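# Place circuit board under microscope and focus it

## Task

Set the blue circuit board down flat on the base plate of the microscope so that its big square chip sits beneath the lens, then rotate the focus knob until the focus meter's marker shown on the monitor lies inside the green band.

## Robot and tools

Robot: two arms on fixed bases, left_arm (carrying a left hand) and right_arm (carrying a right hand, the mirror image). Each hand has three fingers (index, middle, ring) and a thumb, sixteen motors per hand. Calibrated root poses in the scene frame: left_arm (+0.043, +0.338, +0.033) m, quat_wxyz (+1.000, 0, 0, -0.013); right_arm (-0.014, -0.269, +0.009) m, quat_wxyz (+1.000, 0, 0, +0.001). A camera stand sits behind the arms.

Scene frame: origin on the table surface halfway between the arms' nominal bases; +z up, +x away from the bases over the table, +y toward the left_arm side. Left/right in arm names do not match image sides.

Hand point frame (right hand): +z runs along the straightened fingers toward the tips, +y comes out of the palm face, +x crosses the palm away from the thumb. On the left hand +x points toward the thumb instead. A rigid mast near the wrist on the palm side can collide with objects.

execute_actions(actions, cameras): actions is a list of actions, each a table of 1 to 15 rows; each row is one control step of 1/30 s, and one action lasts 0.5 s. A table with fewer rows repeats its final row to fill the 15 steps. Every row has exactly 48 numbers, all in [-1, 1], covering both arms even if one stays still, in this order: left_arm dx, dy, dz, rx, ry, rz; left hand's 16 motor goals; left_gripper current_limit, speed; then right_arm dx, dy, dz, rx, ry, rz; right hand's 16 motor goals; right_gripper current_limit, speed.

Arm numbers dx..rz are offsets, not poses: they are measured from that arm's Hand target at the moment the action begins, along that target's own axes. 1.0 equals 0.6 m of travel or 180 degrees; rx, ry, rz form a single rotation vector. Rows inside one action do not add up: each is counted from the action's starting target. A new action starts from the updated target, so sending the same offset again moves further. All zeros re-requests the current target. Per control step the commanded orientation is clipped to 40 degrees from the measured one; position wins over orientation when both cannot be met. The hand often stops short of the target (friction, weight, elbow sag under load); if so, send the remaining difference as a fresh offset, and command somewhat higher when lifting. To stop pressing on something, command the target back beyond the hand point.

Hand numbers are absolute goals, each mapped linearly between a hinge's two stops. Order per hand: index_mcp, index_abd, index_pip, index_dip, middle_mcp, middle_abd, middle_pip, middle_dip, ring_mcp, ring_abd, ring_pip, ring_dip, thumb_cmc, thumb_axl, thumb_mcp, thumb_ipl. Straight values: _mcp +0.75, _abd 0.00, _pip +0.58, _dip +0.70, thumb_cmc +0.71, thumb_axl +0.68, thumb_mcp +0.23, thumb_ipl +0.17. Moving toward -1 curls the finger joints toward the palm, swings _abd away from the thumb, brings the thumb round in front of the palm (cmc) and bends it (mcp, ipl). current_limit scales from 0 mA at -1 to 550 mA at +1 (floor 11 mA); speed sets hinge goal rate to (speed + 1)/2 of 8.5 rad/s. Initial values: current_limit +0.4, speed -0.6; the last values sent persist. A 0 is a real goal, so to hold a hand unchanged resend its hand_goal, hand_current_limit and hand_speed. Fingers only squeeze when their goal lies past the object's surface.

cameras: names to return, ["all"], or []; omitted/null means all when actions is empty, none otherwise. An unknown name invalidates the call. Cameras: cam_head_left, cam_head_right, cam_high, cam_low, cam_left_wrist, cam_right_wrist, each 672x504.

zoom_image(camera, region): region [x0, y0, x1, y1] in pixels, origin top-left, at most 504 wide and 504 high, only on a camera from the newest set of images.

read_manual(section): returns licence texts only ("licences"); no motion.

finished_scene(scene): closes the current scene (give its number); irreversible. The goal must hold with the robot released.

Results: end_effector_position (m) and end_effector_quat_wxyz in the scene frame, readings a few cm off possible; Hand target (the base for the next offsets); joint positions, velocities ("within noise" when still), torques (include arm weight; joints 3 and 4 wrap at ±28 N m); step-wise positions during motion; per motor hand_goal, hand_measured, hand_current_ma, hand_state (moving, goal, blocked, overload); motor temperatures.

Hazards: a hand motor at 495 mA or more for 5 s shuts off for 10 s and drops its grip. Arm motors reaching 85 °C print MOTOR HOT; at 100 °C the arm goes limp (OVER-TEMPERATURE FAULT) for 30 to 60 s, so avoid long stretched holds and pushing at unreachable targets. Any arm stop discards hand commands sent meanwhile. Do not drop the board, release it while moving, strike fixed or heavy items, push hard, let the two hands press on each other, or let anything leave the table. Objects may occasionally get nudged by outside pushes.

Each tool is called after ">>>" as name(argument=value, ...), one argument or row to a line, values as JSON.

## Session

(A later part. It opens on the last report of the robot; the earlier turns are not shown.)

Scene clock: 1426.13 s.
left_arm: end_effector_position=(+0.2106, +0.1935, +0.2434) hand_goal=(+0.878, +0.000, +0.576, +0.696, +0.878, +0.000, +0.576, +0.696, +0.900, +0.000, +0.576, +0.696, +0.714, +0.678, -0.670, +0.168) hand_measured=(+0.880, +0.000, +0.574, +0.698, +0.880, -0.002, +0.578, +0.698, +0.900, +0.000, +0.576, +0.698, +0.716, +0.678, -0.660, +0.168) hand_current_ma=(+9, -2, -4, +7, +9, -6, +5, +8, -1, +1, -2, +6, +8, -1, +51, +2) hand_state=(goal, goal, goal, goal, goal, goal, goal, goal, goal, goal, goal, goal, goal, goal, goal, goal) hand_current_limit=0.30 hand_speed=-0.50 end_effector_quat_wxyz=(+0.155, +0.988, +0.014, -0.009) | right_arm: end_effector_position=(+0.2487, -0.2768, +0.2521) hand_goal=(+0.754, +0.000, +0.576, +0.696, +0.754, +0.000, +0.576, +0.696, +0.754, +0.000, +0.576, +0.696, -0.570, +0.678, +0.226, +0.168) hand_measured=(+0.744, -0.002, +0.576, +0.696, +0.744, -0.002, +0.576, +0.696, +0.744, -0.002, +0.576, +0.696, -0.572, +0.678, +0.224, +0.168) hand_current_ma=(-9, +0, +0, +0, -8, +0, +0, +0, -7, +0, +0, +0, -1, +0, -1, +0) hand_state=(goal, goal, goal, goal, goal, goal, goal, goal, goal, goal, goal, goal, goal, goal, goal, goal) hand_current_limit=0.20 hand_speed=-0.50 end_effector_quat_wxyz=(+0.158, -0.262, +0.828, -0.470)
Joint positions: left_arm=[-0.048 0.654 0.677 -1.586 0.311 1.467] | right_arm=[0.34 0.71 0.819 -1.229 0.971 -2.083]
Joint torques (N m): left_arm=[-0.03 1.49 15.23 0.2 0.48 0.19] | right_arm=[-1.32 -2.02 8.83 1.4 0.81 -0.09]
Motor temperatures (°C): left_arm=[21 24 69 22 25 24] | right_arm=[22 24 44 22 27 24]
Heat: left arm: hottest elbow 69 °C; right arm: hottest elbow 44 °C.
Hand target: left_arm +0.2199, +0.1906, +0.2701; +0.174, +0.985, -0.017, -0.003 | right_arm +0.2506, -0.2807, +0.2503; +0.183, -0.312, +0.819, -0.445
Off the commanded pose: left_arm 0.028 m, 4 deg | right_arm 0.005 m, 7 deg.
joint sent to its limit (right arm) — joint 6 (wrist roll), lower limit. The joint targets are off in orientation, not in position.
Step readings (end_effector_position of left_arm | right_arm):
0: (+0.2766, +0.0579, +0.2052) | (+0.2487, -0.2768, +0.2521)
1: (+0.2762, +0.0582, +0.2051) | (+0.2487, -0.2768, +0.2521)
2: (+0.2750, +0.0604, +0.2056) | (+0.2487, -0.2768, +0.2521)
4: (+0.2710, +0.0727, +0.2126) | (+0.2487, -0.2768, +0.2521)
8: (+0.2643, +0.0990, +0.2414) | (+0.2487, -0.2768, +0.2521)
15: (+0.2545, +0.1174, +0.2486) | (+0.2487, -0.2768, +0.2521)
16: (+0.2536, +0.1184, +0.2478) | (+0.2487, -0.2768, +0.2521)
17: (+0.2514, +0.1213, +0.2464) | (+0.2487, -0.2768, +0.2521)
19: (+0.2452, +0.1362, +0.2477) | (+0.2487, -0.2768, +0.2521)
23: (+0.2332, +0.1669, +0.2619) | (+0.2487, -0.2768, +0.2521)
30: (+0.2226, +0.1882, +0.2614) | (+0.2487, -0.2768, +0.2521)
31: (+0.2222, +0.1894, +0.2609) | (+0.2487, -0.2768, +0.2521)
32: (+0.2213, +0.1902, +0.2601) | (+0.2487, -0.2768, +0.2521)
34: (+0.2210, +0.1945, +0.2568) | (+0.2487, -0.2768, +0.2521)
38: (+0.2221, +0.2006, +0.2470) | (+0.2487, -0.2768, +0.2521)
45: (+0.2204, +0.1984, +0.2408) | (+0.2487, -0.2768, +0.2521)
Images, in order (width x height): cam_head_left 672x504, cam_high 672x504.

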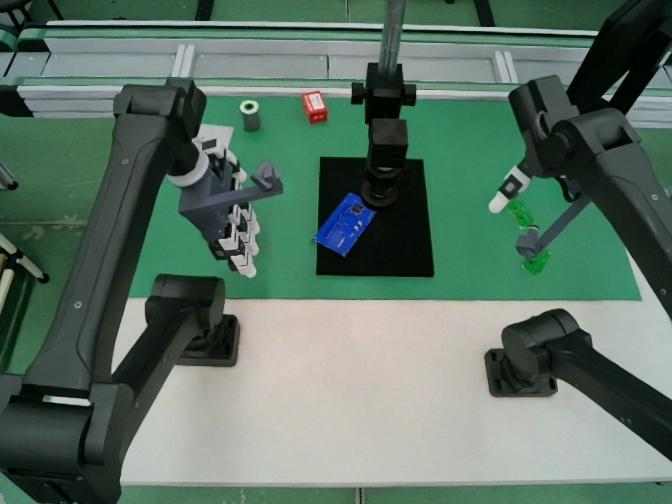

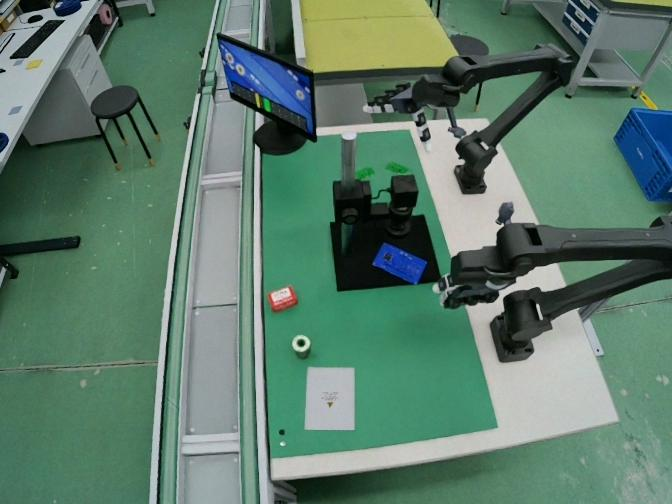

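>>> execute_actions(
  actions=[
    [[0.1367,0.0724,0.0796,0,0,0,0.877,0,0.576,0.696,0.877,0,0.576,0.696,0.9,0,0.576,0.696,0.714,0.678,-0.67,0.168,0.3,-0.5,0,0,0,0,0,0,0.754,0,0.576,0.696,0.754,0,0.576,0.696,0.754,0,0.576,0.696,-0.571,0.678,0.226,0.168,0.2,-0.5]],
    [[0,0,0,0,-0.0617,0.1697,0.877,0,0.576,0.696,0.877,0,0.576,0.696,0.9,0,0.576,0.696,0.714,0.678,-0.67,0.168,0.3,-0.5,0,0,0,0,0,0,0.754,0,0.576,0.696,0.754,0,0.576,0.696,0.754,0,0.576,0.696,-0.571,0.678,0.226,0.168,0.2,-0.5]],
  ],
  cameras=["cam_head_left","cam_high","cam_left_wrist"],
)

Scene clock: 1447.30 s.
left_arm: end_effector_position=(+0.2860, +0.1368, +0.2238) hand_goal=(+0.878, +0.000, +0.576, +0.696, +0.878, +0.000, +0.576, +0.696, +0.900, +0.000, +0.576, +0.696, +0.714, +0.678, -0.670, +0.168) hand_measured=(+0.880, +0.000, +0.574, +0.698, +0.880, -0.002, +0.578, +0.698, +0.900, +0.000, +0.576, +0.698, +0.716, +0.678, -0.660, +0.168) hand_current_ma=(+9, -2, -4, +7, +7, -5, +5, +8, -1, +1, -2, +6, +8, -1, +51, +2) hand_state=(goal, goal, goal, goal, goal, goal, goal, goal, goal, goal, goal, goal, goal, goal, goal, goal) hand_current_limit=0.30 hand_speed=-0.50 end_effector_quat_wxyz=(+0.166, +0.944, -0.278, -0.065) | right_arm: end_effector_position=(+0.2487, -0.2768, +0.2521) hand_goal=(+0.754, +0.000, +0.576, +0.696, +0.754, +0.000, +0.576, +0.696, +0.754, +0.000, +0.576, +0.696, -0.570, +0.678, +0.226, +0.168) hand_measured=(+0.744, -0.002, +0.576, +0.696, +0.744, -0.002, +0.576, +0.696, +0.744, -0.002, +0.576, +0.696, -0.572, +0.678, +0.224, +0.168) hand_current_ma=(-9, +0, +0, +0, -8, +0, +0, +0, -7, +0, +0, +0, -1, +0, -1, +0) hand_state=(goal, goal, goal, goal, goal, goal, goal, goal, goal, goal, goal, goal, goal, goal, goal, goal) hand_current_limit=0.20 hand_speed=-0.50 end_effector_quat_wxyz=(+0.158, -0.262, +0.828, -0.470)
Joint positions: left_arm=[-0.21 1.23 0.93 -1.424 0.325 1.933] | right_arm=[0.34 0.71 0.819 -1.229 0.971 -2.083]
Joint torques (N m): left_arm=[-1.08 -4.54 13.98 -0.29 0.5 0.25] | right_arm=[-1.2 -2.08 8.87 1.39 0.82 -0.08]
Motor temperatures (°C): left_arm=[21 24 64 22 25 24] | right_arm=[22 24 44 22 27 24]
Heat: left arm: hottest elbow 64 °C; right arm: hottest elbow 44 °C.
Hand target: left_arm +0.2999, +0.1306, +0.2401; +0.166, +0.940, -0.292, -0.051 | right_arm +0.2506, -0.2807, +0.2503; +0.183, -0.312, +0.819, -0.445
Off the commanded pose: left_arm 0.022 m, 2 deg | right_arm 0.005 m, 7 deg.
joint sent to its limit (right arm) — joint 6 (wrist roll), lower limit. The joint targets are off in orientation, not in position.
Step readings (end_effector_position of left_arm | right_arm):
0: (+0.2106, +0.1935, +0.2434) | (+0.2487, -0.2768, +0.2521)
1: (+0.2107, +0.1933, +0.2435) | (+0.2487, -0.2768, +0.2521)
2: (+0.2126, +0.1913, +0.2436) | (+0.2487, -0.2768, +0.2521)
4: (+0.2245, +0.1839, +0.2415) | (+0.2487, -0.2768, +0.2521)
8: (+0.2541, +0.1622, +0.2269) | (+0.2487, -0.2768, +0.2521)
15: (+0.2709, +0.1425, +0.2153) | (+0.2487, -0.2768, +0.2521)
16: (+0.2721, +0.1415, +0.2162) | (+0.2487, -0.2768, +0.2521)
17: (+0.2729, +0.1410, +0.2169) | (+0.2487, -0.2768, +0.2521)
19: (+0.2784, +0.1392, +0.2182) | (+0.2487, -0.2768, +0.2521)
23: (+0.2966, +0.1346, +0.2186) | (+0.2487, -0.2768, +0.2521)
30: (+0.2913, +0.1351, +0.2192) | (+0.2487, -0.2768, +0.2521)
Images, in order (width x height): cam_head_left 672x504, cam_high 672x504, cam_left_wrist 672x504.

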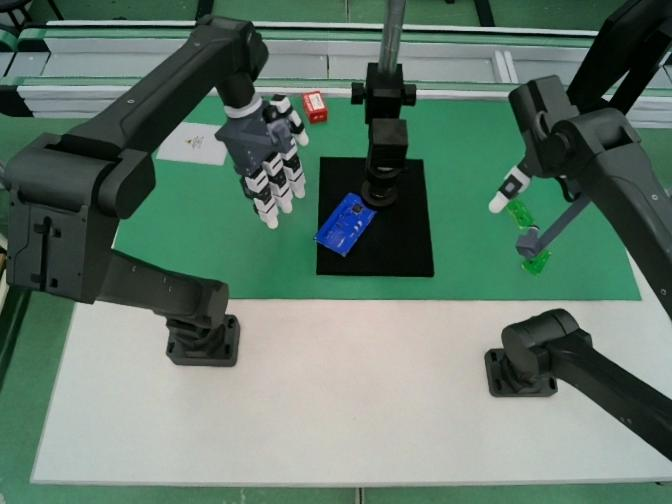

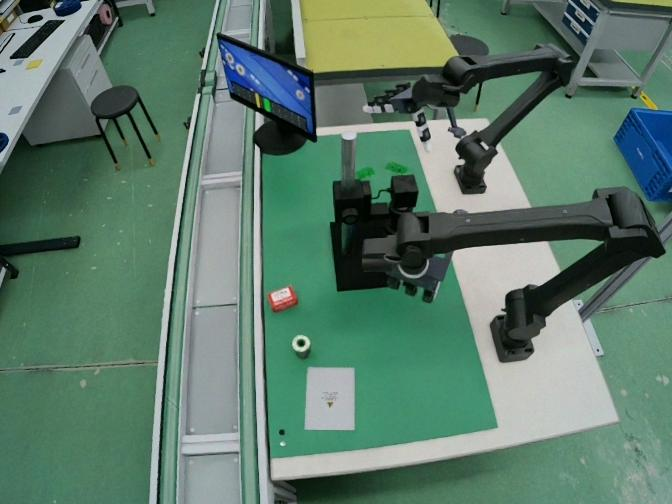

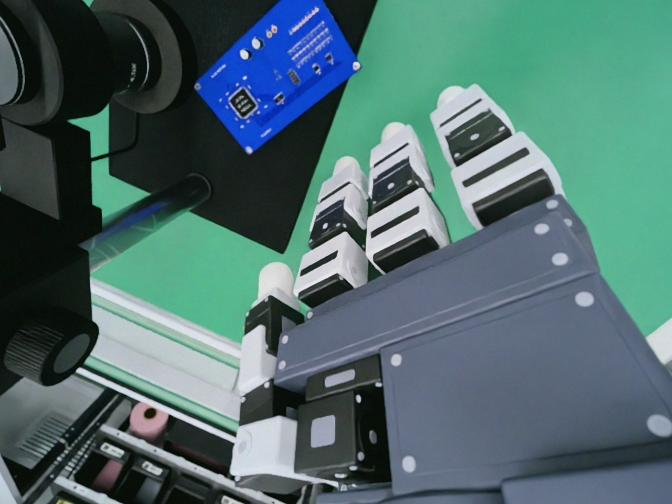

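>>> execute_actions(
  actions=[
    [[0.0333,0.0248,0.0783,0,0,0,0.877,0,0.576,0.696,0.877,0,0.576,0.696,0.9,0,0.576,0.696,0.714,0.678,-0.67,0.168,0.3,-0.5,0,0,0,0,0,0,0.754,0,0.576,0.696,0.754,0,0.576,0.696,0.754,0,0.576,0.696,-0.571,0.678,0.226,0.168,0.2,-0.5]],
  ],
  cameras=["cam_head_left","cam_left_wrist"],
)

>>> zoom_image(
  camera="cam_left_wrist",
  region=[200, 0, 500, 220],
)

Scene clock: 1464.27 s.
left_arm: end_effector_position=(+0.2965, +0.0979, +0.2043) hand_goal=(+0.878, +0.000, +0.576, +0.696, +0.878, +0.000, +0.576, +0.696, +0.900, +0.000, +0.576, +0.696, +0.714, +0.678, -0.670, +0.168) hand_measured=(+0.880, +0.000, +0.574, +0.698, +0.880, -0.002, +0.578, +0.698, +0.900, +0.000, +0.576, +0.698, +0.716, +0.678, -0.660, +0.168) hand_current_ma=(+7, -2, -4, +7, +7, -5, +5, +8, -1, +1, -2, +6, +7, -1, +51, +2) hand_state=(goal, goal, goal, goal, goal, goal, goal, goal, goal, goal, goal, goal, goal, goal, goal, goal) hand_current_limit=0.30 hand_speed=-0.50 end_effector_quat_wxyz=(+0.168, +0.940, -0.294, -0.051) | right_arm: end_effector_position=(+0.2487, -0.2768, +0.2521) hand_goal=(+0.754, +0.000, +0.576, +0.696, +0.754, +0.000, +0.576, +0.696, +0.754, +0.000, +0.576, +0.696, -0.570, +0.678, +0.226, +0.168) hand_measured=(+0.744, -0.002, +0.576, +0.696, +0.744, -0.002, +0.576, +0.696, +0.744, -0.002, +0.576, +0.696, -0.572, +0.678, +0.224, +0.168) hand_current_ma=(-9, +0, +0, +0, -8, +0, +0, +0, -7, +0, +0, +0, -1, +0, -1, +0) hand_state=(goal, goal, goal, goal, goal, goal, goal, goal, goal, goal, goal, goal, goal, goal, goal, goal) hand_current_limit=0.20 hand_speed=-0.50 end_effector_quat_wxyz=(+0.158, -0.262, +0.828, -0.470)
Joint positions: left_arm=[-0.316 1.291 0.93 -1.301 0.341 1.851] | right_arm=[0.34 0.71 0.819 -1.229 0.971 -2.083]
Joint torques (N m): left_arm=[-1.2 -5.42 9.73 0.79 0.4 0.07] | right_arm=[-1.26 -1.9 8.8 1.4 0.8 -0.1]
Motor temperatures (°C): left_arm=[21 24 62 22 25 24] | right_arm=[22 24 44 22 27 24]
Heat: left arm: hottest elbow 62 °C; right arm: hottest elbow 44 °C.
Hand target: left_arm +0.2993, +0.0944, +0.2010; +0.166, +0.940, -0.292, -0.051 | right_arm +0.2506, -0.2807, +0.2503; +0.183, -0.312, +0.819, -0.445
Off the commanded pose: left_arm 0.005 m, 0 deg | right_arm 0.005 m, 7 deg.
joint sent to its limit (right arm) — joint 6 (wrist roll), lower limit. The joint targets are off in orientation, not in position.
Step readings (end_effector_position of left_arm | right_arm):
0: (+0.2860, +0.1368, +0.2238) | (+0.2487, -0.2768, +0.2521)
1: (+0.2860, +0.1366, +0.2237) | (+0.2487, -0.2768, +0.2521)
2: (+0.2867, +0.1353, +0.2232) | (+0.2487, -0.2768, +0.2521)
4: (+0.2889, +0.1268, +0.2204) | (+0.2487, -0.2768, +0.2521)
8: (+0.2909, +0.1062, +0.2113) | (+0.2487, -0.2768, +0.2521)
15: (+0.2950, +0.0984, +0.2045) | (+0.2487, -0.2768, +0.2521)
Images, in order (width x height): cam_head_left 672x504, cam_left_wrist 672x504.

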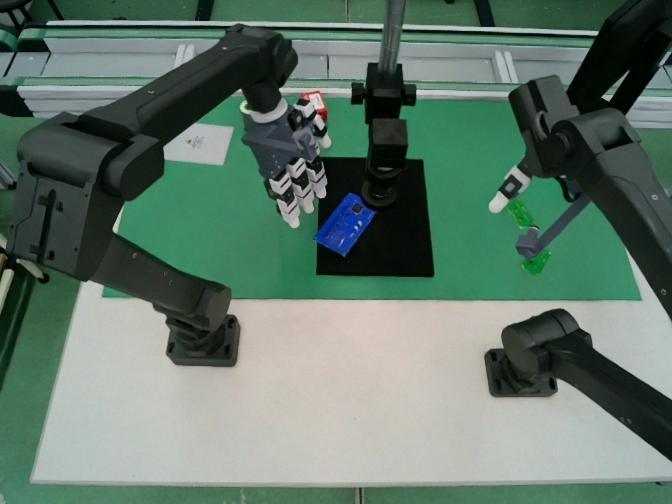

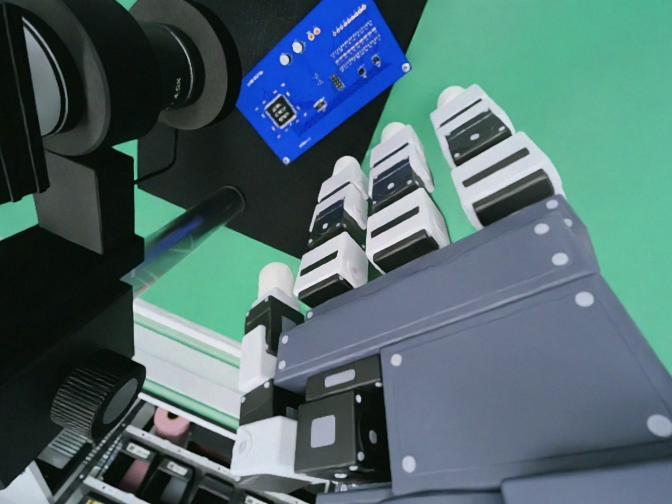

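Scaled by 1.680.

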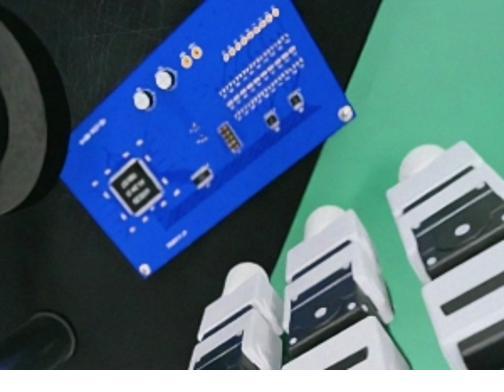

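>>> execute_actions(
  actions=[
    [[0,0.001,0.0463,0,0,0,0.877,0,0.576,0.696,0.877,0,0.576,0.696,0.9,0,0.576,0.696,0.714,0.678,-0.67,0.168,0.3,-0.5,0,0,0,0,0,0,0.754,0,0.576,0.696,0.754,0,0.576,0.696,0.754,0,0.576,0.696,-0.571,0.678,0.226,0.168,0.2,-0.5]],
  ],
  cameras=["cam_head_left","cam_left_wrist"],
)

>>> zoom_image(
  camera="cam_left_wrist",
  region=[200, 0, 500, 220],
)

Scene clock: 1472.37 s.
left_arm: end_effector_position=(+0.2975, +0.0879, +0.1843) hand_goal=(+0.878, +0.000, +0.576, +0.696, +0.878, +0.000, +0.576, +0.696, +0.900, +0.000, +0.576, +0.696, +0.714, +0.678, -0.670, +0.168) hand_measured=(+0.880, +0.000, +0.574, +0.698, +0.880, -0.002, +0.578, +0.698, +0.900, +0.000, +0.576, +0.698, +0.716, +0.678, -0.660, +0.168) hand_current_ma=(+7, -2, -4, +7, +7, -5, +5, +8, -1, +1, -2, +6, +7, -1, +51, +2) hand_state=(goal, goal, goal, goal, goal, goal, goal, goal, goal, goal, goal, goal, goal, goal, goal, goal) hand_current_limit=0.30 hand_speed=-0.50 end_effector_quat_wxyz=(+0.167, +0.940, -0.295, -0.042) | right_arm: end_effector_position=(+0.2487, -0.2768, +0.2521) hand_goal=(+0.754, +0.000, +0.576, +0.696, +0.754, +0.000, +0.576, +0.696, +0.754, +0.000, +0.576, +0.696, -0.570, +0.678, +0.226, +0.168) hand_measured=(+0.744, -0.002, +0.576, +0.696, +0.744, -0.002, +0.576, +0.696, +0.744, -0.002, +0.576, +0.696, -0.572, +0.678, +0.224, +0.168) hand_current_ma=(-9, +0, +0, +0, -8, +0, +0, +0, -7, +0, +0, +0, -1, +0, -1, +0) hand_state=(goal, goal, goal, goal, goal, goal, goal, goal, goal, goal, goal, goal, goal, goal, goal, goal) hand_current_limit=0.20 hand_speed=-0.50 end_effector_quat_wxyz=(+0.158, -0.262, +0.828, -0.470)
Joint positions: left_arm=[-0.344 1.313 0.894 -1.216 0.341 1.82] | right_arm=[0.34 0.71 0.819 -1.229 0.971 -2.083]
Joint torques (N m): left_arm=[-1.2 -5.66 8.16 0.87 0.5 0.06] | right_arm=[-1.2 -2.08 8.81 1.35 0.82 -0.09]
Motor temperatures (°C): left_arm=[21 24 61 22 25 24] | right_arm=[22 24 44 22 27 24]
Heat: left arm: hottest elbow 61 °C; right arm: hottest elbow 44 °C.
Hand target: left_arm +0.2935, +0.0860, +0.1751; +0.167, +0.940, -0.292, -0.052 | right_arm +0.2506, -0.2807, +0.2503; +0.183, -0.312, +0.819, -0.445
Off the commanded pose: left_arm 0.010 m, 1 deg | right_arm 0.005 m, 7 deg.
joint sent to its limit (right arm) — joint 6 (wrist roll), lower limit. The joint targets are off in orientation, not in position.
Step readings (end_effector_position of left_arm | right_arm):
0: (+0.2965, +0.0979, +0.2043) | (+0.2487, -0.2768, +0.2521)
1: (+0.2967, +0.0978, +0.2043) | (+0.2487, -0.2768, +0.2521)
2: (+0.2972, +0.0969, +0.2039) | (+0.2487, -0.2768, +0.2521)
4: (+0.3000, +0.0942, +0.2012) | (+0.2487, -0.2768, +0.2521)
8: (+0.2984, +0.0900, +0.1918) | (+0.2487, -0.2768, +0.2521)
15: (+0.2968, +0.0884, +0.1844) | (+0.2487, -0.2768, +0.2521)
Images, in order (width x height): cam_head_left 672x504, cam_left_wrist 672x504.

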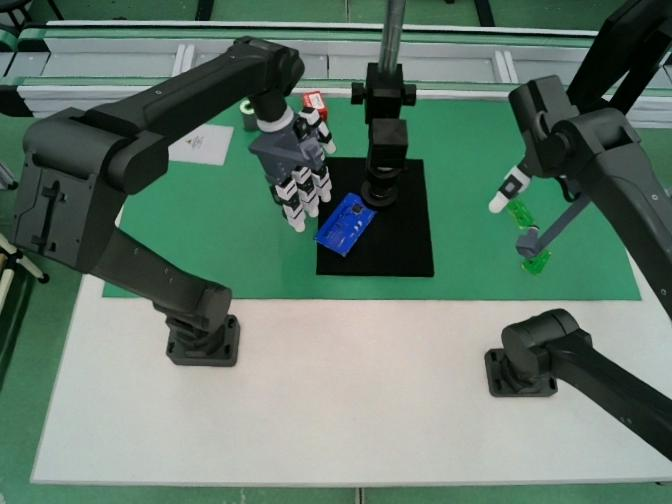

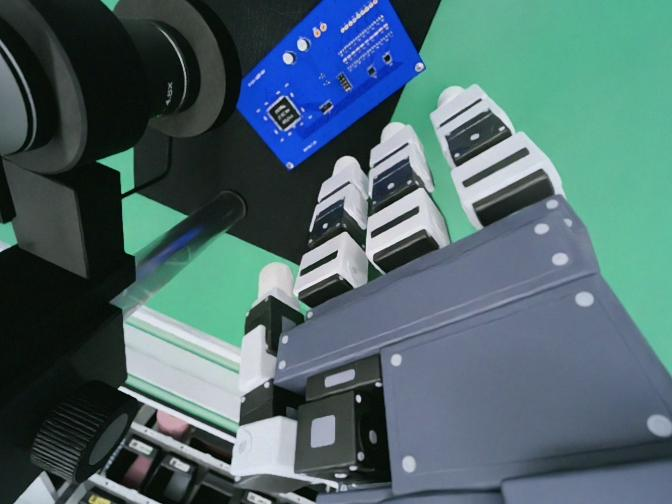

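Scaled by 1.680.

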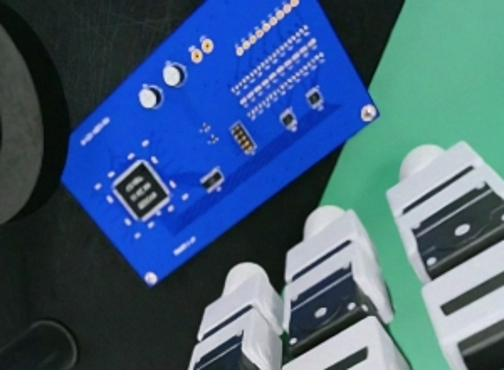

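>>> execute_actions(
  actions=[
    [[-0.0236,0.005,0.0337,0,0,0,0.877,0,0.576,0.696,0.877,0,0.576,0.696,0.9,0,0.576,0.696,0.714,0.678,-0.67,0.168,0.3,-0.5,0,0,0,0,0,0,0.754,0,0.576,0.696,0.754,0,0.576,0.696,0.754,0,0.576,0.696,-0.571,0.678,0.226,0.168,0.2,-0.5]],
  ],
  cameras=["cam_left_wrist"],
)

>>> zoom_image(
  camera="cam_left_wrist",
  region=[200, 0, 500, 220],
)

Scene clock: 1479.37 s.
left_arm: end_effector_position=(+0.2836, +0.0868, +0.1656) hand_goal=(+0.878, +0.000, +0.576, +0.696, +0.878, +0.000, +0.576, +0.696, +0.900, +0.000, +0.576, +0.696, +0.714, +0.678, -0.670, +0.168) hand_measured=(+0.882, -0.002, +0.578, +0.698, +0.880, -0.002, +0.578, +0.698, +0.900, +0.000, +0.576, +0.698, +0.716, +0.678, -0.660, +0.168) hand_current_ma=(+14, -3, +9, +9, +5, -5, +5, +8, -1, +1, -2, +6, +7, -1, +51, +2) hand_state=(goal, goal, goal, goal, goal, goal, goal, goal, goal, goal, goal, goal, goal, goal, goal, goal) hand_current_limit=0.30 hand_speed=-0.50 end_effector_quat_wxyz=(+0.169, +0.940, -0.293, -0.043) | right_arm: end_effector_position=(+0.2487, -0.2768, +0.2521) hand_goal=(+0.754, +0.000, +0.576, +0.696, +0.754, +0.000, +0.576, +0.696, +0.754, +0.000, +0.576, +0.696, -0.570, +0.678, +0.226, +0.168) hand_measured=(+0.744, -0.002, +0.576, +0.696, +0.744, -0.002, +0.576, +0.696, +0.744, -0.002, +0.576, +0.696, -0.572, +0.678, +0.224, +0.168) hand_current_ma=(-9, +0, +0, +0, -8, +0, +0, +0, -7, +0, +0, +0, -1, +0, -1, +0) hand_state=(goal, goal, goal, goal, goal, goal, goal, goal, goal, goal, goal, goal, goal, goal, goal, goal) hand_current_limit=0.20 hand_speed=-0.50 end_effector_quat_wxyz=(+0.158, -0.262, +0.828, -0.470)
Joint positions: left_arm=[-0.361 1.304 0.83 -1.159 0.345 1.8] | right_arm=[0.34 0.71 0.819 -1.229 0.971 -2.083]
Joint torques (N m): left_arm=[-1.38 -6.07 7.34 0.88 0.39 0.11] | right_arm=[-1.32 -2.02 8.84 1.43 0.81 -0.09]
Motor temperatures (°C): left_arm=[21 24 60 22 25 24] | right_arm=[22 24 44 22 27 24]
Heat: left arm: hottest elbow 60 °C; right arm: hottest elbow 44 °C.
Hand target: left_arm +0.2764, +0.0861, +0.1571; +0.166, +0.940, -0.292, -0.051 | right_arm +0.2506, -0.2807, +0.2503; +0.183, -0.312, +0.819, -0.445
Off the commanded pose: left_arm 0.011 m, 1 deg | right_arm 0.005 m, 7 deg.
joint sent to its limit (right arm) — joint 6 (wrist roll), lower limit. The joint targets are off in orientation, not in position.
Step readings (end_effector_position of left_arm | right_arm):
0: (+0.2975, +0.0879, +0.1843) | (+0.2487, -0.2768, +0.2521)
1: (+0.2976, +0.0878, +0.1842) | (+0.2487, -0.2768, +0.2521)
2: (+0.2972, +0.0876, +0.1829) | (+0.2487, -0.2768, +0.2521)
4: (+0.2945, +0.0875, +0.1771) | (+0.2487, -0.2768, +0.2521)
8: (+0.2833, +0.0883, +0.1656) | (+0.2487, -0.2768, +0.2521)
15: (+0.2833, +0.0870, +0.1657) | (+0.2487, -0.2768, +0.2521)
Images, in order (width x height): cam_left_wrist 672x504.

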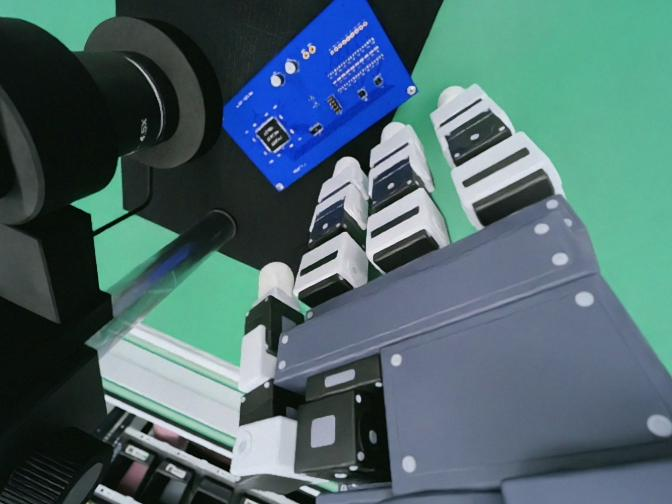

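Scaled by 1.680.

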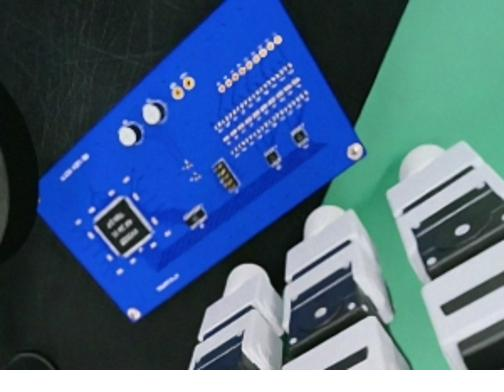

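>>> execute_actions(
  actions=[
    [[0,0.0303,-0.0103,0,0,0,0.877,0,0.576,0.696,0.877,0,0.576,0.696,0.9,0,0.576,0.696,0.714,0.678,-0.67,0.168,0.3,-0.5,0,0,0,0,0,0,0.754,0,0.576,0.696,0.754,0,0.576,0.696,0.754,0,0.576,0.696,-0.571,0.678,0.226,0.168,0.2,-0.5]],
  ],
  cameras=["cam_left_wrist"],
)

>>> zoom_image(
  camera="cam_left_wrist",
  region=[200, 0, 500, 220],
)

Scene clock: 1486.13 s.
left_arm: end_effector_position=(+0.2748, +0.0734, +0.1715) hand_goal=(+0.878, +0.000, +0.576, +0.696, +0.878, +0.000, +0.576, +0.696, +0.900, +0.000, +0.576, +0.696, +0.714, +0.678, -0.670, +0.168) hand_measured=(+0.882, -0.002, +0.578, +0.698, +0.880, -0.002, +0.578, +0.698, +0.900, +0.000, +0.576, +0.698, +0.716, +0.678, -0.660, +0.168) hand_current_ma=(+13, -3, +8, +8, +5, -5, +5, +8, -1, +1, -2, +6, +7, -1, +51, +2) hand_state=(goal, goal, goal, goal, goal, goal, goal, goal, goal, goal, goal, goal, goal, goal, goal, goal) hand_current_limit=0.30 hand_speed=-0.50 end_effector_quat_wxyz=(+0.168, +0.940, -0.295, -0.042) | right_arm: end_effector_position=(+0.2487, -0.2768, +0.2521) hand_goal=(+0.754, +0.000, +0.576, +0.696, +0.754, +0.000, +0.576, +0.696, +0.754, +0.000, +0.576, +0.696, -0.570, +0.678, +0.226, +0.168) hand_measured=(+0.744, -0.002, +0.576, +0.696, +0.744, -0.002, +0.576, +0.696, +0.744, -0.002, +0.576, +0.696, -0.572, +0.678, +0.224, +0.168) hand_current_ma=(-9, +0, +0, +0, -8, +0, +0, +0, -7, +0, +0, +0, -1, +0, -1, +0) hand_state=(goal, goal, goal, goal, goal, goal, goal, goal, goal, goal, goal, goal, goal, goal, goal, goal) hand_current_limit=0.20 hand_speed=-0.50 end_effector_quat_wxyz=(+0.158, -0.262, +0.828, -0.470)
Joint positions: left_arm=[-0.411 1.283 0.83 -1.159 0.346 1.75] | right_arm=[0.34 0.71 0.819 -1.229 0.971 -2.083]
Joint torques (N m): left_arm=[-1.2 -6.42 8.35 0.02 0.47 0.06] | right_arm=[-1.14 -2.02 8.8 1.43 0.81 -0.09]
Motor temperatures (°C): left_arm=[21 24 59 22 25 24] | right_arm=[22 24 44 22 27 24]
Heat: left arm: hottest elbow 59 °C; right arm: hottest elbow 44 °C.
Hand target: left_arm +0.2679, +0.0738, +0.1692; +0.167, +0.940, -0.292, -0.052 | right_arm +0.2506, -0.2807, +0.2503; +0.183, -0.312, +0.819, -0.445
Off the commanded pose: left_arm 0.007 m, 1 deg | right_arm 0.005 m, 7 deg.
joint sent to its limit (right arm) — joint 6 (wrist roll), lower limit. The joint targets are off in orientation, not in position.
Step readings (end_effector_position of left_arm | right_arm):
0: (+0.2837, +0.0868, +0.1656) | (+0.2487, -0.2768, +0.2521)
1: (+0.2836, +0.0867, +0.1656) | (+0.2487, -0.2768, +0.2521)
2: (+0.2835, +0.0863, +0.1658) | (+0.2487, -0.2768, +0.2521)
4: (+0.2817, +0.0835, +0.1667) | (+0.2487, -0.2768, +0.2521)
8: (+0.2756, +0.0762, +0.1699) | (+0.2487, -0.2768, +0.2521)
15: (+0.2744, +0.0735, +0.1715) | (+0.2487, -0.2768, +0.2521)
Images, in order (width x height): cam_left_wrist 672x504.

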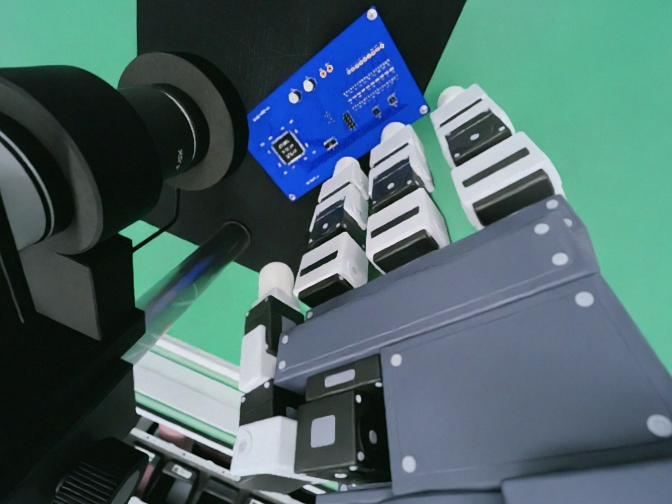

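Scaled by 1.680.

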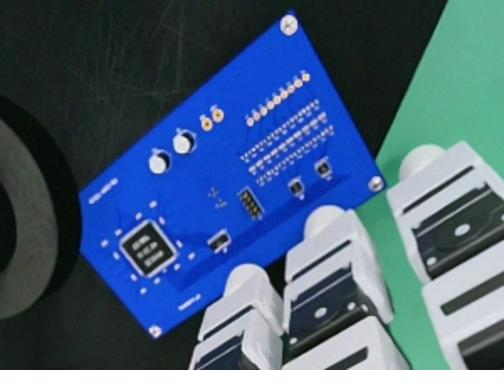

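>>> execute_actions(
  actions=[
    [[0,0.0097,0.0125,0,0,0,0.877,0,0.576,0.696,0.877,0,0.576,0.696,0.9,0,0.576,0.696,0.714,0.678,-0.67,0.168,0.3,-0.5,0,0,0,0,0,0,0.754,0,0.576,0.696,0.754,0,0.576,0.696,0.754,0,0.576,0.696,-0.571,0.678,0.226,0.168,0.2,-0.5]],
  ],
  cameras=["cam_left_wrist"],
)

>>> zoom_image(
  camera="cam_left_wrist",
  region=[200, 0, 500, 220],
)

Scene clock: 1491.63 s.
left_arm: end_effector_position=(+0.2716, +0.0676, +0.1715) hand_goal=(+0.878, +0.000, +0.576, +0.696, +0.878, +0.000, +0.576, +0.696, +0.900, +0.000, +0.576, +0.696, +0.714, +0.678, -0.670, +0.168) hand_measured=(+0.884, -0.002, +0.578, +0.698, +0.880, -0.002, +0.578, +0.698, +0.900, +0.000, +0.576, +0.698, +0.716, +0.678, -0.660, +0.168) hand_current_ma=(+23, -3, +9, +8, +5, -5, +5, +8, -1, +1, -2, +6, +7, -1, +51, +2) hand_state=(goal, goal, goal, goal, goal, goal, goal, goal, goal, goal, goal, goal, goal, goal, goal, goal) hand_current_limit=0.30 hand_speed=-0.50 end_effector_quat_wxyz=(+0.167, +0.940, -0.292, -0.045) | right_arm: end_effector_position=(+0.2487, -0.2768, +0.2521) hand_goal=(+0.754, +0.000, +0.576, +0.696, +0.754, +0.000, +0.576, +0.696, +0.754, +0.000, +0.576, +0.696, -0.570, +0.678, +0.226, +0.168) hand_measured=(+0.744, -0.002, +0.576, +0.696, +0.744, -0.002, +0.576, +0.696, +0.744, -0.002, +0.576, +0.696, -0.572, +0.678, +0.224, +0.168) hand_current_ma=(-9, +0, +0, +0, -8, +0, +0, +0, -7, +0, +0, +0, -1, +0, -1, +0) hand_state=(goal, goal, goal, goal, goal, goal, goal, goal, goal, goal, goal, goal, goal, goal, goal, goal) hand_current_limit=0.20 hand_speed=-0.50 end_effector_quat_wxyz=(+0.158, -0.262, +0.828, -0.470)
Joint positions: left_arm=[-0.432 1.283 0.83 -1.158 0.346 1.723] | right_arm=[0.34 0.71 0.819 -1.229 0.971 -2.083]
Joint torques (N m): left_arm=[-1.44 -6.36 7.36 0.98 0.52 0.01] | right_arm=[-1.2 -1.9 8.88 1.36 0.82 -0.08]
Motor temperatures (°C): left_arm=[21 24 58 22 25 24] | right_arm=[22 24 44 22 27 24]
Heat: left arm: hottest elbow 58 °C; right arm: hottest elbow 44 °C.
Hand target: left_arm +0.2634, +0.0672, +0.1641; +0.167, +0.940, -0.292, -0.052 | right_arm +0.2506, -0.2807, +0.2503; +0.183, -0.312, +0.819, -0.445
Off the commanded pose: left_arm 0.011 m, 1 deg | right_arm 0.005 m, 7 deg.
joint sent to its limit (right arm) — joint 6 (wrist roll), lower limit. The joint targets are off in orientation, not in position.
Step readings (end_effector_position of left_arm | right_arm):
0: (+0.2748, +0.0734, +0.1715) | (+0.2487, -0.2768, +0.2521)
1: (+0.2749, +0.0734, +0.1715) | (+0.2487, -0.2768, +0.2521)
2: (+0.2745, +0.0729, +0.1715) | (+0.2487, -0.2768, +0.2521)
4: (+0.2736, +0.0716, +0.1715) | (+0.2487, -0.2768, +0.2521)
8: (+0.2712, +0.0684, +0.1714) | (+0.2487, -0.2768, +0.2521)
15: (+0.2714, +0.0677, +0.1715) | (+0.2487, -0.2768, +0.2521)
Images, in order (width x height): cam_left_wrist 672x504.

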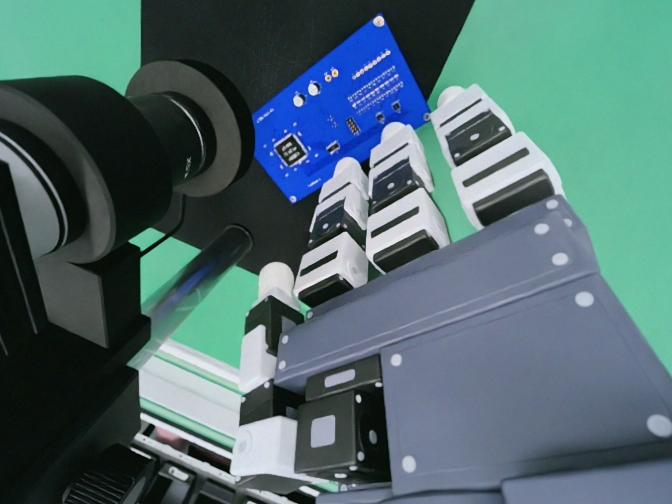

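Scaled by 1.680.

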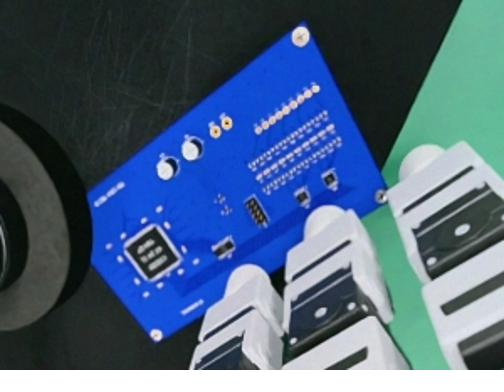

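>>> execute_actions(
  actions=[
    [[0,0.0027,0.0223,0,0,0,0.877,0,0.576,0.696,0.877,0,0.576,0.696,0.9,0,0.576,0.696,0.714,0.678,-0.67,0.168,0.3,-0.5,0,0,0,0,0,0,0.754,0,0.576,0.696,0.754,0,0.576,0.696,0.754,0,0.576,0.696,-0.571,0.678,0.226,0.168,0.2,-0.5]],
  ],
  cameras=["cam_left_wrist"],
)

>>> zoom_image(
  camera="cam_left_wrist",
  region=[200, 0, 500, 220],
)

Scene clock: 1496.90 s.
left_arm: end_effector_position=(+0.2713, +0.0634, +0.1704) hand_goal=(+0.878, +0.000, +0.576, +0.696, +0.878, +0.000, +0.576, +0.696, +0.900, +0.000, +0.576, +0.696, +0.714, +0.678, -0.670, +0.168) hand_measured=(+0.896, -0.044, +0.586, +0.700, +0.880, -0.002, +0.578, +0.698, +0.900, +0.000, +0.576, +0.698, +0.716, +0.678, -0.660, +0.168) hand_current_ma=(+69, -155, +32, +14, +5, -5, +5, +8, -1, +1, -2, +6, +7, -1, +51, +2) hand_state=(goal, blocked, goal, goal, goal, goal, goal, goal, goal, goal, goal, goal, goal, goal, goal, goal) hand_current_limit=0.30 hand_speed=-0.50 end_effector_quat_wxyz=(+0.169, +0.941, -0.291, -0.035) | right_arm: end_effector_position=(+0.2487, -0.2768, +0.2521) hand_goal=(+0.754, +0.000, +0.576, +0.696, +0.754, +0.000, +0.576, +0.696, +0.754, +0.000, +0.576, +0.696, -0.570, +0.678, +0.226, +0.168) hand_measured=(+0.744, -0.002, +0.576, +0.696, +0.744, -0.002, +0.576, +0.696, +0.744, -0.002, +0.576, +0.696, -0.572, +0.678, +0.224, +0.168) hand_current_ma=(-9, +0, +0, +0, -8, +0, +0, +0, -7, +0, +0, +0, -1, +0, -1, +0) hand_state=(goal, goal, goal, goal, goal, goal, goal, goal, goal, goal, goal, goal, goal, goal, goal, goal) hand_current_limit=0.20 hand_speed=-0.50 end_effector_quat_wxyz=(+0.158, -0.262, +0.828, -0.470)
Joint positions: left_arm=[-0.444 1.273 0.818 -1.127 0.347 1.703] | right_arm=[0.34 0.71 0.819 -1.229 0.971 -2.083]
Joint torques (N m): left_arm=[-1.9 -4.54 6.52 1.62 0.51 0.04] | right_arm=[-1.38 -1.96 8.77 1.36 0.81 -0.08]
Motor temperatures (°C): left_arm=[21 25 57 22 25 24] | right_arm=[22 24 44 22 27 24]
Heat: left arm: hottest elbow 57 °C; right arm: hottest elbow 44 °C.
Hand target: left_arm +0.2600, +0.0620, +0.1522; +0.167, +0.940, -0.292, -0.051 | right_arm +0.2506, -0.2807, +0.2503; +0.183, -0.312, +0.819, -0.445
Off the commanded pose: left_arm 0.022 m, 2 deg | right_arm 0.005 m, 7 deg.
joint sent to its limit (right arm) — joint 6 (wrist roll), lower limit. The joint targets are off in orientation, not in position.
Step readings (end_effector_position of left_arm | right_arm):
0: (+0.2715, +0.0675, +0.1715) | (+0.2487, -0.2768, +0.2521)
1: (+0.2715, +0.0676, +0.1713) | (+0.2487, -0.2768, +0.2521)
2: (+0.2714, +0.0673, +0.1708) | (+0.2487, -0.2768, +0.2521)
4: (+0.2716, +0.0663, +0.1706) | (+0.2487, -0.2768, +0.2521)
8: (+0.2706, +0.0644, +0.1704) | (+0.2487, -0.2768, +0.2521)
15: (+0.2711, +0.0635, +0.1704) | (+0.2487, -0.2768, +0.2521)
Images, in order (width x height): cam_left_wrist 672x504.

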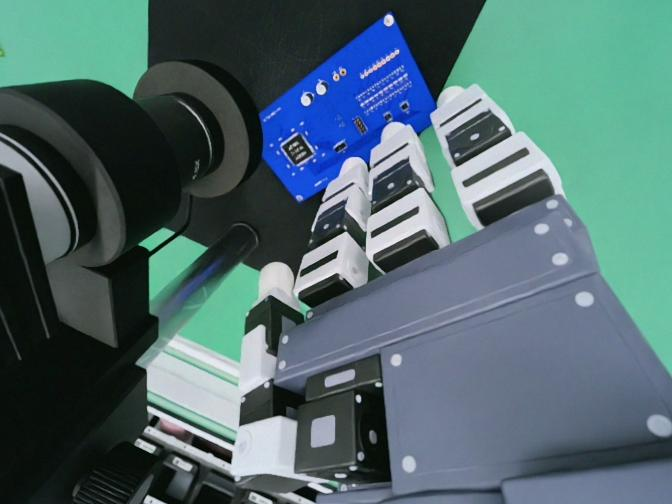

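Scaled by 1.680.

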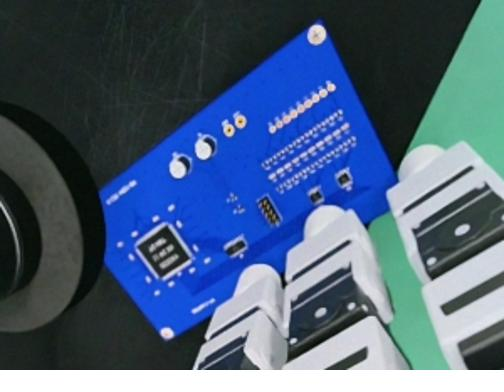

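>>> execute_actions(
  actions=[
    [[0.0115,-0.0188,-0.0207,0,0,0,0.877,0,0.576,0.696,0.877,0,0.576,0.696,0.9,0,0.576,0.696,0.714,0.678,-0.67,0.168,0.3,-0.5,0,0,0,0,0,0,0.754,0,0.576,0.696,0.754,0,0.576,0.696,0.754,0,0.576,0.696,-0.571,0.678,0.226,0.168,0.2,-0.5]],
  ],
  cameras=["cam_left_wrist"],
)

>>> zoom_image(
  camera="cam_left_wrist",
  region=[200, 0, 500, 220],
)

Scene clock: 1505.53 s.
left_arm: end_effector_position=(+0.2731, +0.0681, +0.1698) hand_goal=(+0.878, +0.000, +0.576, +0.696, +0.878, +0.000, +0.576, +0.696, +0.900, +0.000, +0.576, +0.696, +0.714, +0.678, -0.670, +0.168) hand_measured=(+0.878, -0.044, +0.578, +0.698, +0.880, -0.002, +0.578, +0.698, +0.900, +0.000, +0.576, +0.698, +0.716, +0.678, -0.660, +0.168) hand_current_ma=(+1, -156, +4, +6, +5, -5, +5, +8, -1, +1, -2, +6, +7, -1, +51, +2) hand_state=(goal, blocked, goal, goal, goal, goal, goal, goal, goal, goal, goal, goal, goal, goal, goal, goal) hand_current_limit=0.30 hand_speed=-0.50 end_effector_quat_wxyz=(+0.171, +0.940, -0.294, -0.035) | right_arm: end_effector_position=(+0.2487, -0.2768, +0.2521) hand_goal=(+0.754, +0.000, +0.576, +0.696, +0.754, +0.000, +0.576, +0.696, +0.754, +0.000, +0.576, +0.696, -0.570, +0.678, +0.226, +0.168) hand_measured=(+0.744, -0.002, +0.576, +0.696, +0.744, -0.002, +0.576, +0.696, +0.744, -0.002, +0.576, +0.696, -0.572, +0.678, +0.224, +0.168) hand_current_ma=(-9, +0, +0, +0, -8, +0, +0, +0, -7, +0, +0, +0, -1, +0, -1, +0) hand_state=(goal, goal, goal, goal, goal, goal, goal, goal, goal, goal, goal, goal, goal, goal, goal, goal) hand_current_limit=0.20 hand_speed=-0.50 end_effector_quat_wxyz=(+0.158, -0.262, +0.828, -0.470)
Joint positions: left_arm=[-0.427 1.277 0.818 -1.131 0.35 1.728] | right_arm=[0.34 0.71 0.819 -1.229 0.971 -2.083]
Joint torques (N m): left_arm=[-0.15 -3.25 9.43 0.2 0.33 0.23] | right_arm=[-1.2 -1.9 8.84 1.32 0.81 -0.08]
Motor temperatures (°C): left_arm=[21 25 55 22 25 24] | right_arm=[22 24 44 22 27 24]
Heat: left arm: hottest elbow 55 °C; right arm: hottest elbow 44 °C.
Hand target: left_arm +0.2740, +0.0704, +0.1600; +0.167, +0.940, -0.292, -0.052 | right_arm +0.2506, -0.2807, +0.2503; +0.183, -0.312, +0.819, -0.445
Off the commanded pose: left_arm 0.010 m, 2 deg | right_arm 0.005 m, 7 deg.
joint sent to its limit (right arm) — joint 6 (wrist roll), lower limit. The joint targets are off in orientation, not in position.
Step readings (end_effector_position of left_arm | right_arm):
0: (+0.2713, +0.0634, +0.1704) | (+0.2487, -0.2768, +0.2521)
1: (+0.2713, +0.0634, +0.1704) | (+0.2487, -0.2768, +0.2521)
2: (+0.2713, +0.0634, +0.1704) | (+0.2487, -0.2768, +0.2521)
4: (+0.2714, +0.0638, +0.1705) | (+0.2487, -0.2768, +0.2521)
8: (+0.2727, +0.0664, +0.1702) | (+0.2487, -0.2768, +0.2521)
15: (+0.2733, +0.0680, +0.1700) | (+0.2487, -0.2768, +0.2521)
Images, in order (width x height): cam_left_wrist 672x504.

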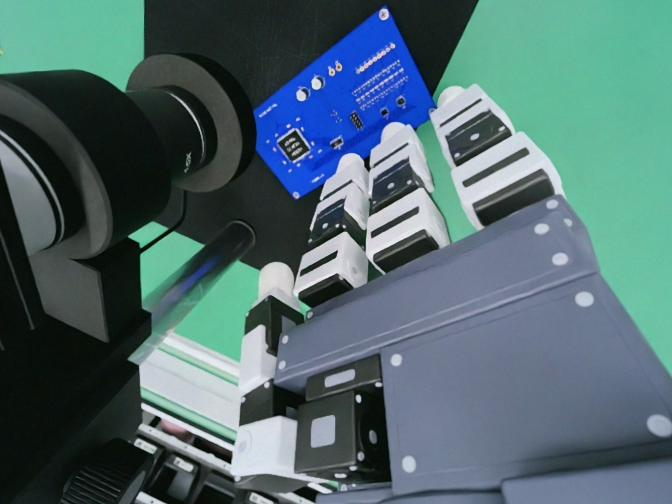

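Scaled by 1.680.

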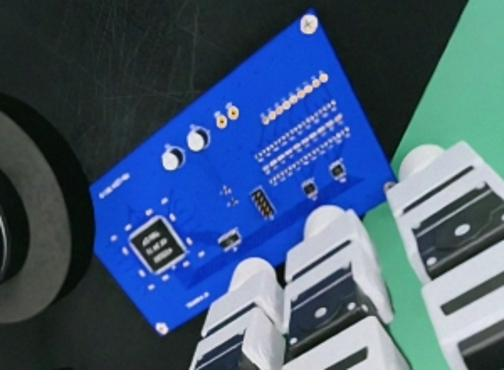

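>>> execute_actions(
  actions=[
    [[0,-0.0182,0.011,0,0,0,0.877,0,0.576,0.696,0.877,0,0.576,0.696,1,0,0.576,0.696,0.714,0.678,-0.67,0.168,0.3,-0.5,0,0,0,0,0,0,0.754,0,0.576,0.696,0.754,0,0.576,0.696,0.754,0,0.576,0.696,-0.571,0.678,0.226,0.168,0.2,-0.5]],
  ],
  cameras=["cam_left_wrist"],
)

>>> zoom_image(
  camera="cam_left_wrist",
  region=[200, 0, 500, 220],
)

Scene clock: 1511.67 s.
left_arm: end_effector_position=(+0.2770, +0.0738, +0.1683) hand_goal=(+0.878, +0.000, +0.576, +0.696, +0.878, +0.000, +0.576, +0.696, +1.000, +0.000, +0.576, +0.696, +0.714, +0.678, -0.670, +0.168) hand_measured=(+0.860, -0.048, +0.566, +0.692, +0.872, -0.004, +0.574, +0.696, +0.996, +0.000, +0.576, +0.698, +0.716, +0.678, -0.660, +0.168) hand_current_ma=(-74, -169, -33, -15, -17, -12, -6, +0, -11, +1, -2, +6, +7, -1, +51, +2) hand_state=(goal, blocked, goal, goal, goal, goal, goal, goal, goal, goal, goal, goal, goal, goal, goal, goal) hand_current_limit=0.30 hand_speed=-0.50 end_effector_quat_wxyz=(+0.174, +0.939, -0.295, -0.034) | right_arm: end_effector_position=(+0.2487, -0.2768, +0.2521) hand_goal=(+0.754, +0.000, +0.576, +0.696, +0.754, +0.000, +0.576, +0.696, +0.754, +0.000, +0.576, +0.696, -0.570, +0.678, +0.226, +0.168) hand_measured=(+0.744, -0.002, +0.576, +0.696, +0.744, -0.002, +0.576, +0.696, +0.744, -0.002, +0.576, +0.696, -0.572, +0.678, +0.224, +0.168) hand_current_ma=(-9, +0, +0, +0, -8, +0, +0, +0, -7, +0, +0, +0, -1, +0, -1, +0) hand_state=(goal, goal, goal, goal, goal, goal, goal, goal, goal, goal, goal, goal, goal, goal, goal, goal) hand_current_limit=0.20 hand_speed=-0.50 end_effector_quat_wxyz=(+0.158, -0.262, +0.828, -0.470)
Joint positions: left_arm=[-0.403 1.285 0.818 -1.131 0.356 1.757] | right_arm=[0.34 0.71 0.819 -1.229 0.971 -2.083]
Joint torques (N m): left_arm=[-0.03 -2.73 8.42 1.14 0.03 0.16] | right_arm=[-1.32 -2.08 8.84 1.4 0.82 -0.07]
Heat: left arm: hottest elbow 54 °C; right arm: hottest elbow 44 °C.
Hand target: left_arm +0.2786, +0.0770, +0.1501; +0.166, +0.940, -0.292, -0.051 | right_arm +0.2506, -0.2807, +0.2503; +0.183, -0.312, +0.819, -0.445
Off the commanded pose: left_arm 0.019 m, 2 deg | right_arm 0.005 m, 7 deg.
joint sent to its limit (right arm) — joint 6 (wrist roll), lower limit. The joint targets are off in orientation, not in position.
Step readings (end_effector_position of left_arm | right_arm):
0: (+0.2731, +0.0682, +0.1698) | (+0.2487, -0.2768, +0.2521)
1: (+0.2731, +0.0682, +0.1699) | (+0.2487, -0.2768, +0.2521)
2: (+0.2733, +0.0685, +0.1697) | (+0.2487, -0.2768, +0.2521)
4: (+0.2745, +0.0700, +0.1693) | (+0.2487, -0.2768, +0.2521)
8: (+0.2771, +0.0731, +0.1684) | (+0.2487, -0.2768, +0.2521)
15: (+0.2771, +0.0738, +0.1683) | (+0.2487, -0.2768, +0.2521)
Images, in order (width x height): cam_left_wrist 672x504.

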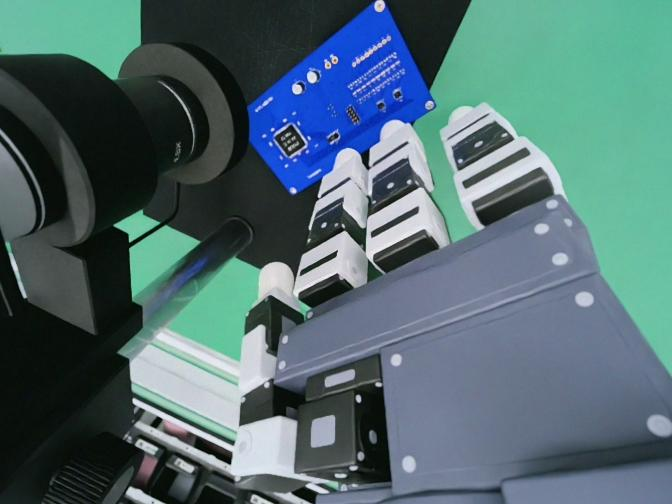

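Scaled by 1.680.

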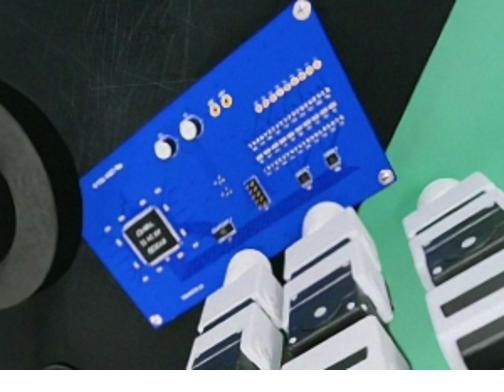

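>>> execute_actions(
  actions=[
    [[0,0.0103,-0.0282,0,0,0,0.877,0,0.576,0.696,0.877,0,0.576,0.696,1,0,0.576,0.696,0.714,0.678,-0.67,0.168,0.3,-0.5,0,0,0,0,0,0,0.754,0,0.576,0.696,0.754,0,0.576,0.696,0.754,0,0.576,0.696,-0.571,0.678,0.226,0.168,0.2,-0.5]],
  ],
)

Scene clock: 1518.50 s.
left_arm: end_effector_position=(+0.2732, +0.0757, +0.1691) hand_goal=(+0.878, +0.000, +0.576, +0.696, +0.878, +0.000, +0.576, +0.696, +1.000, +0.000, +0.576, +0.696, +0.714, +0.678, -0.670, +0.168) hand_measured=(+0.860, -0.004, +0.566, +0.692, +0.876, +0.000, +0.574, +0.696, +0.996, +0.000, +0.576, +0.698, +0.716, +0.678, -0.660, +0.168) hand_current_ma=(-74, -8, -33, -15, -6, +1, -6, -1, -11, +1, -2, +6, +7, -1, +51, +2) hand_state=(goal, goal, goal, goal, goal, goal, goal, goal, goal, goal, goal, goal, goal, goal, goal, goal) hand_current_limit=0.30 hand_speed=-0.50 end_effector_quat_wxyz=(+0.173, +0.939, -0.294, -0.045) | right_arm: end_effector_position=(+0.2487, -0.2768, +0.2521) hand_goal=(+0.754, +0.000, +0.576, +0.696, +0.754, +0.000, +0.576, +0.696, +0.754, +0.000, +0.576, +0.696, -0.570, +0.678, +0.226, +0.168) hand_measured=(+0.744, -0.002, +0.576, +0.696, +0.744, -0.002, +0.576, +0.696, +0.744, -0.002, +0.576, +0.696, -0.572, +0.678, +0.224, +0.168) hand_current_ma=(-9, +0, +0, +0, -8, +0, +0, +0, -7, +0, +0, +0, -1, +0, -1, +0) hand_state=(goal, goal, goal, goal, goal, goal, goal, goal, goal, goal, goal, goal, goal, goal, goal, goal) hand_current_limit=0.20 hand_speed=-0.50 end_effector_quat_wxyz=(+0.158, -0.262, +0.828, -0.470)
Joint positions: left_arm=[-0.402 1.285 0.821 -1.155 0.356 1.759] | right_arm=[0.34 0.71 0.819 -1.229 0.971 -2.083]
Joint torques (N m): left_arm=[-0.09 -4.48 10.63 -0.2 0.02 0.16] | right_arm=[-1.26 -1.85 8.87 1.4 0.8 -0.08]
Heat: left arm: hottest elbow 53 °C; right arm: hottest elbow 44 °C.
Hand target: left_arm +0.2785, +0.0770, +0.1680; +0.166, +0.940, -0.292, -0.051 | right_arm +0.2506, -0.2807, +0.2503; +0.183, -0.312, +0.819, -0.445
Off the commanded pose: left_arm 0.006 m, 1 deg | right_arm 0.005 m, 7 deg.
joint sent to its limit (right arm) — joint 6 (wrist roll), lower limit. The joint targets are off in orientation, not in position.
Step readings (end_effector_position of left_arm | right_arm):
0: (+0.2769, +0.0739, +0.1683) | (+0.2487, -0.2768, +0.2521)
1: (+0.2769, +0.0739, +0.1683) | (+0.2487, -0.2768, +0.2521)
2: (+0.2767, +0.0740, +0.1683) | (+0.2487, -0.2768, +0.2521)
4: (+0.2759, +0.0743, +0.1683) | (+0.2487, -0.2768, +0.2521)
8: (+0.2743, +0.0752, +0.1690) | (+0.2487, -0.2768, +0.2521)
15: (+0.2732, +0.0757, +0.1691) | (+0.2487, -0.2768, +0.2521)


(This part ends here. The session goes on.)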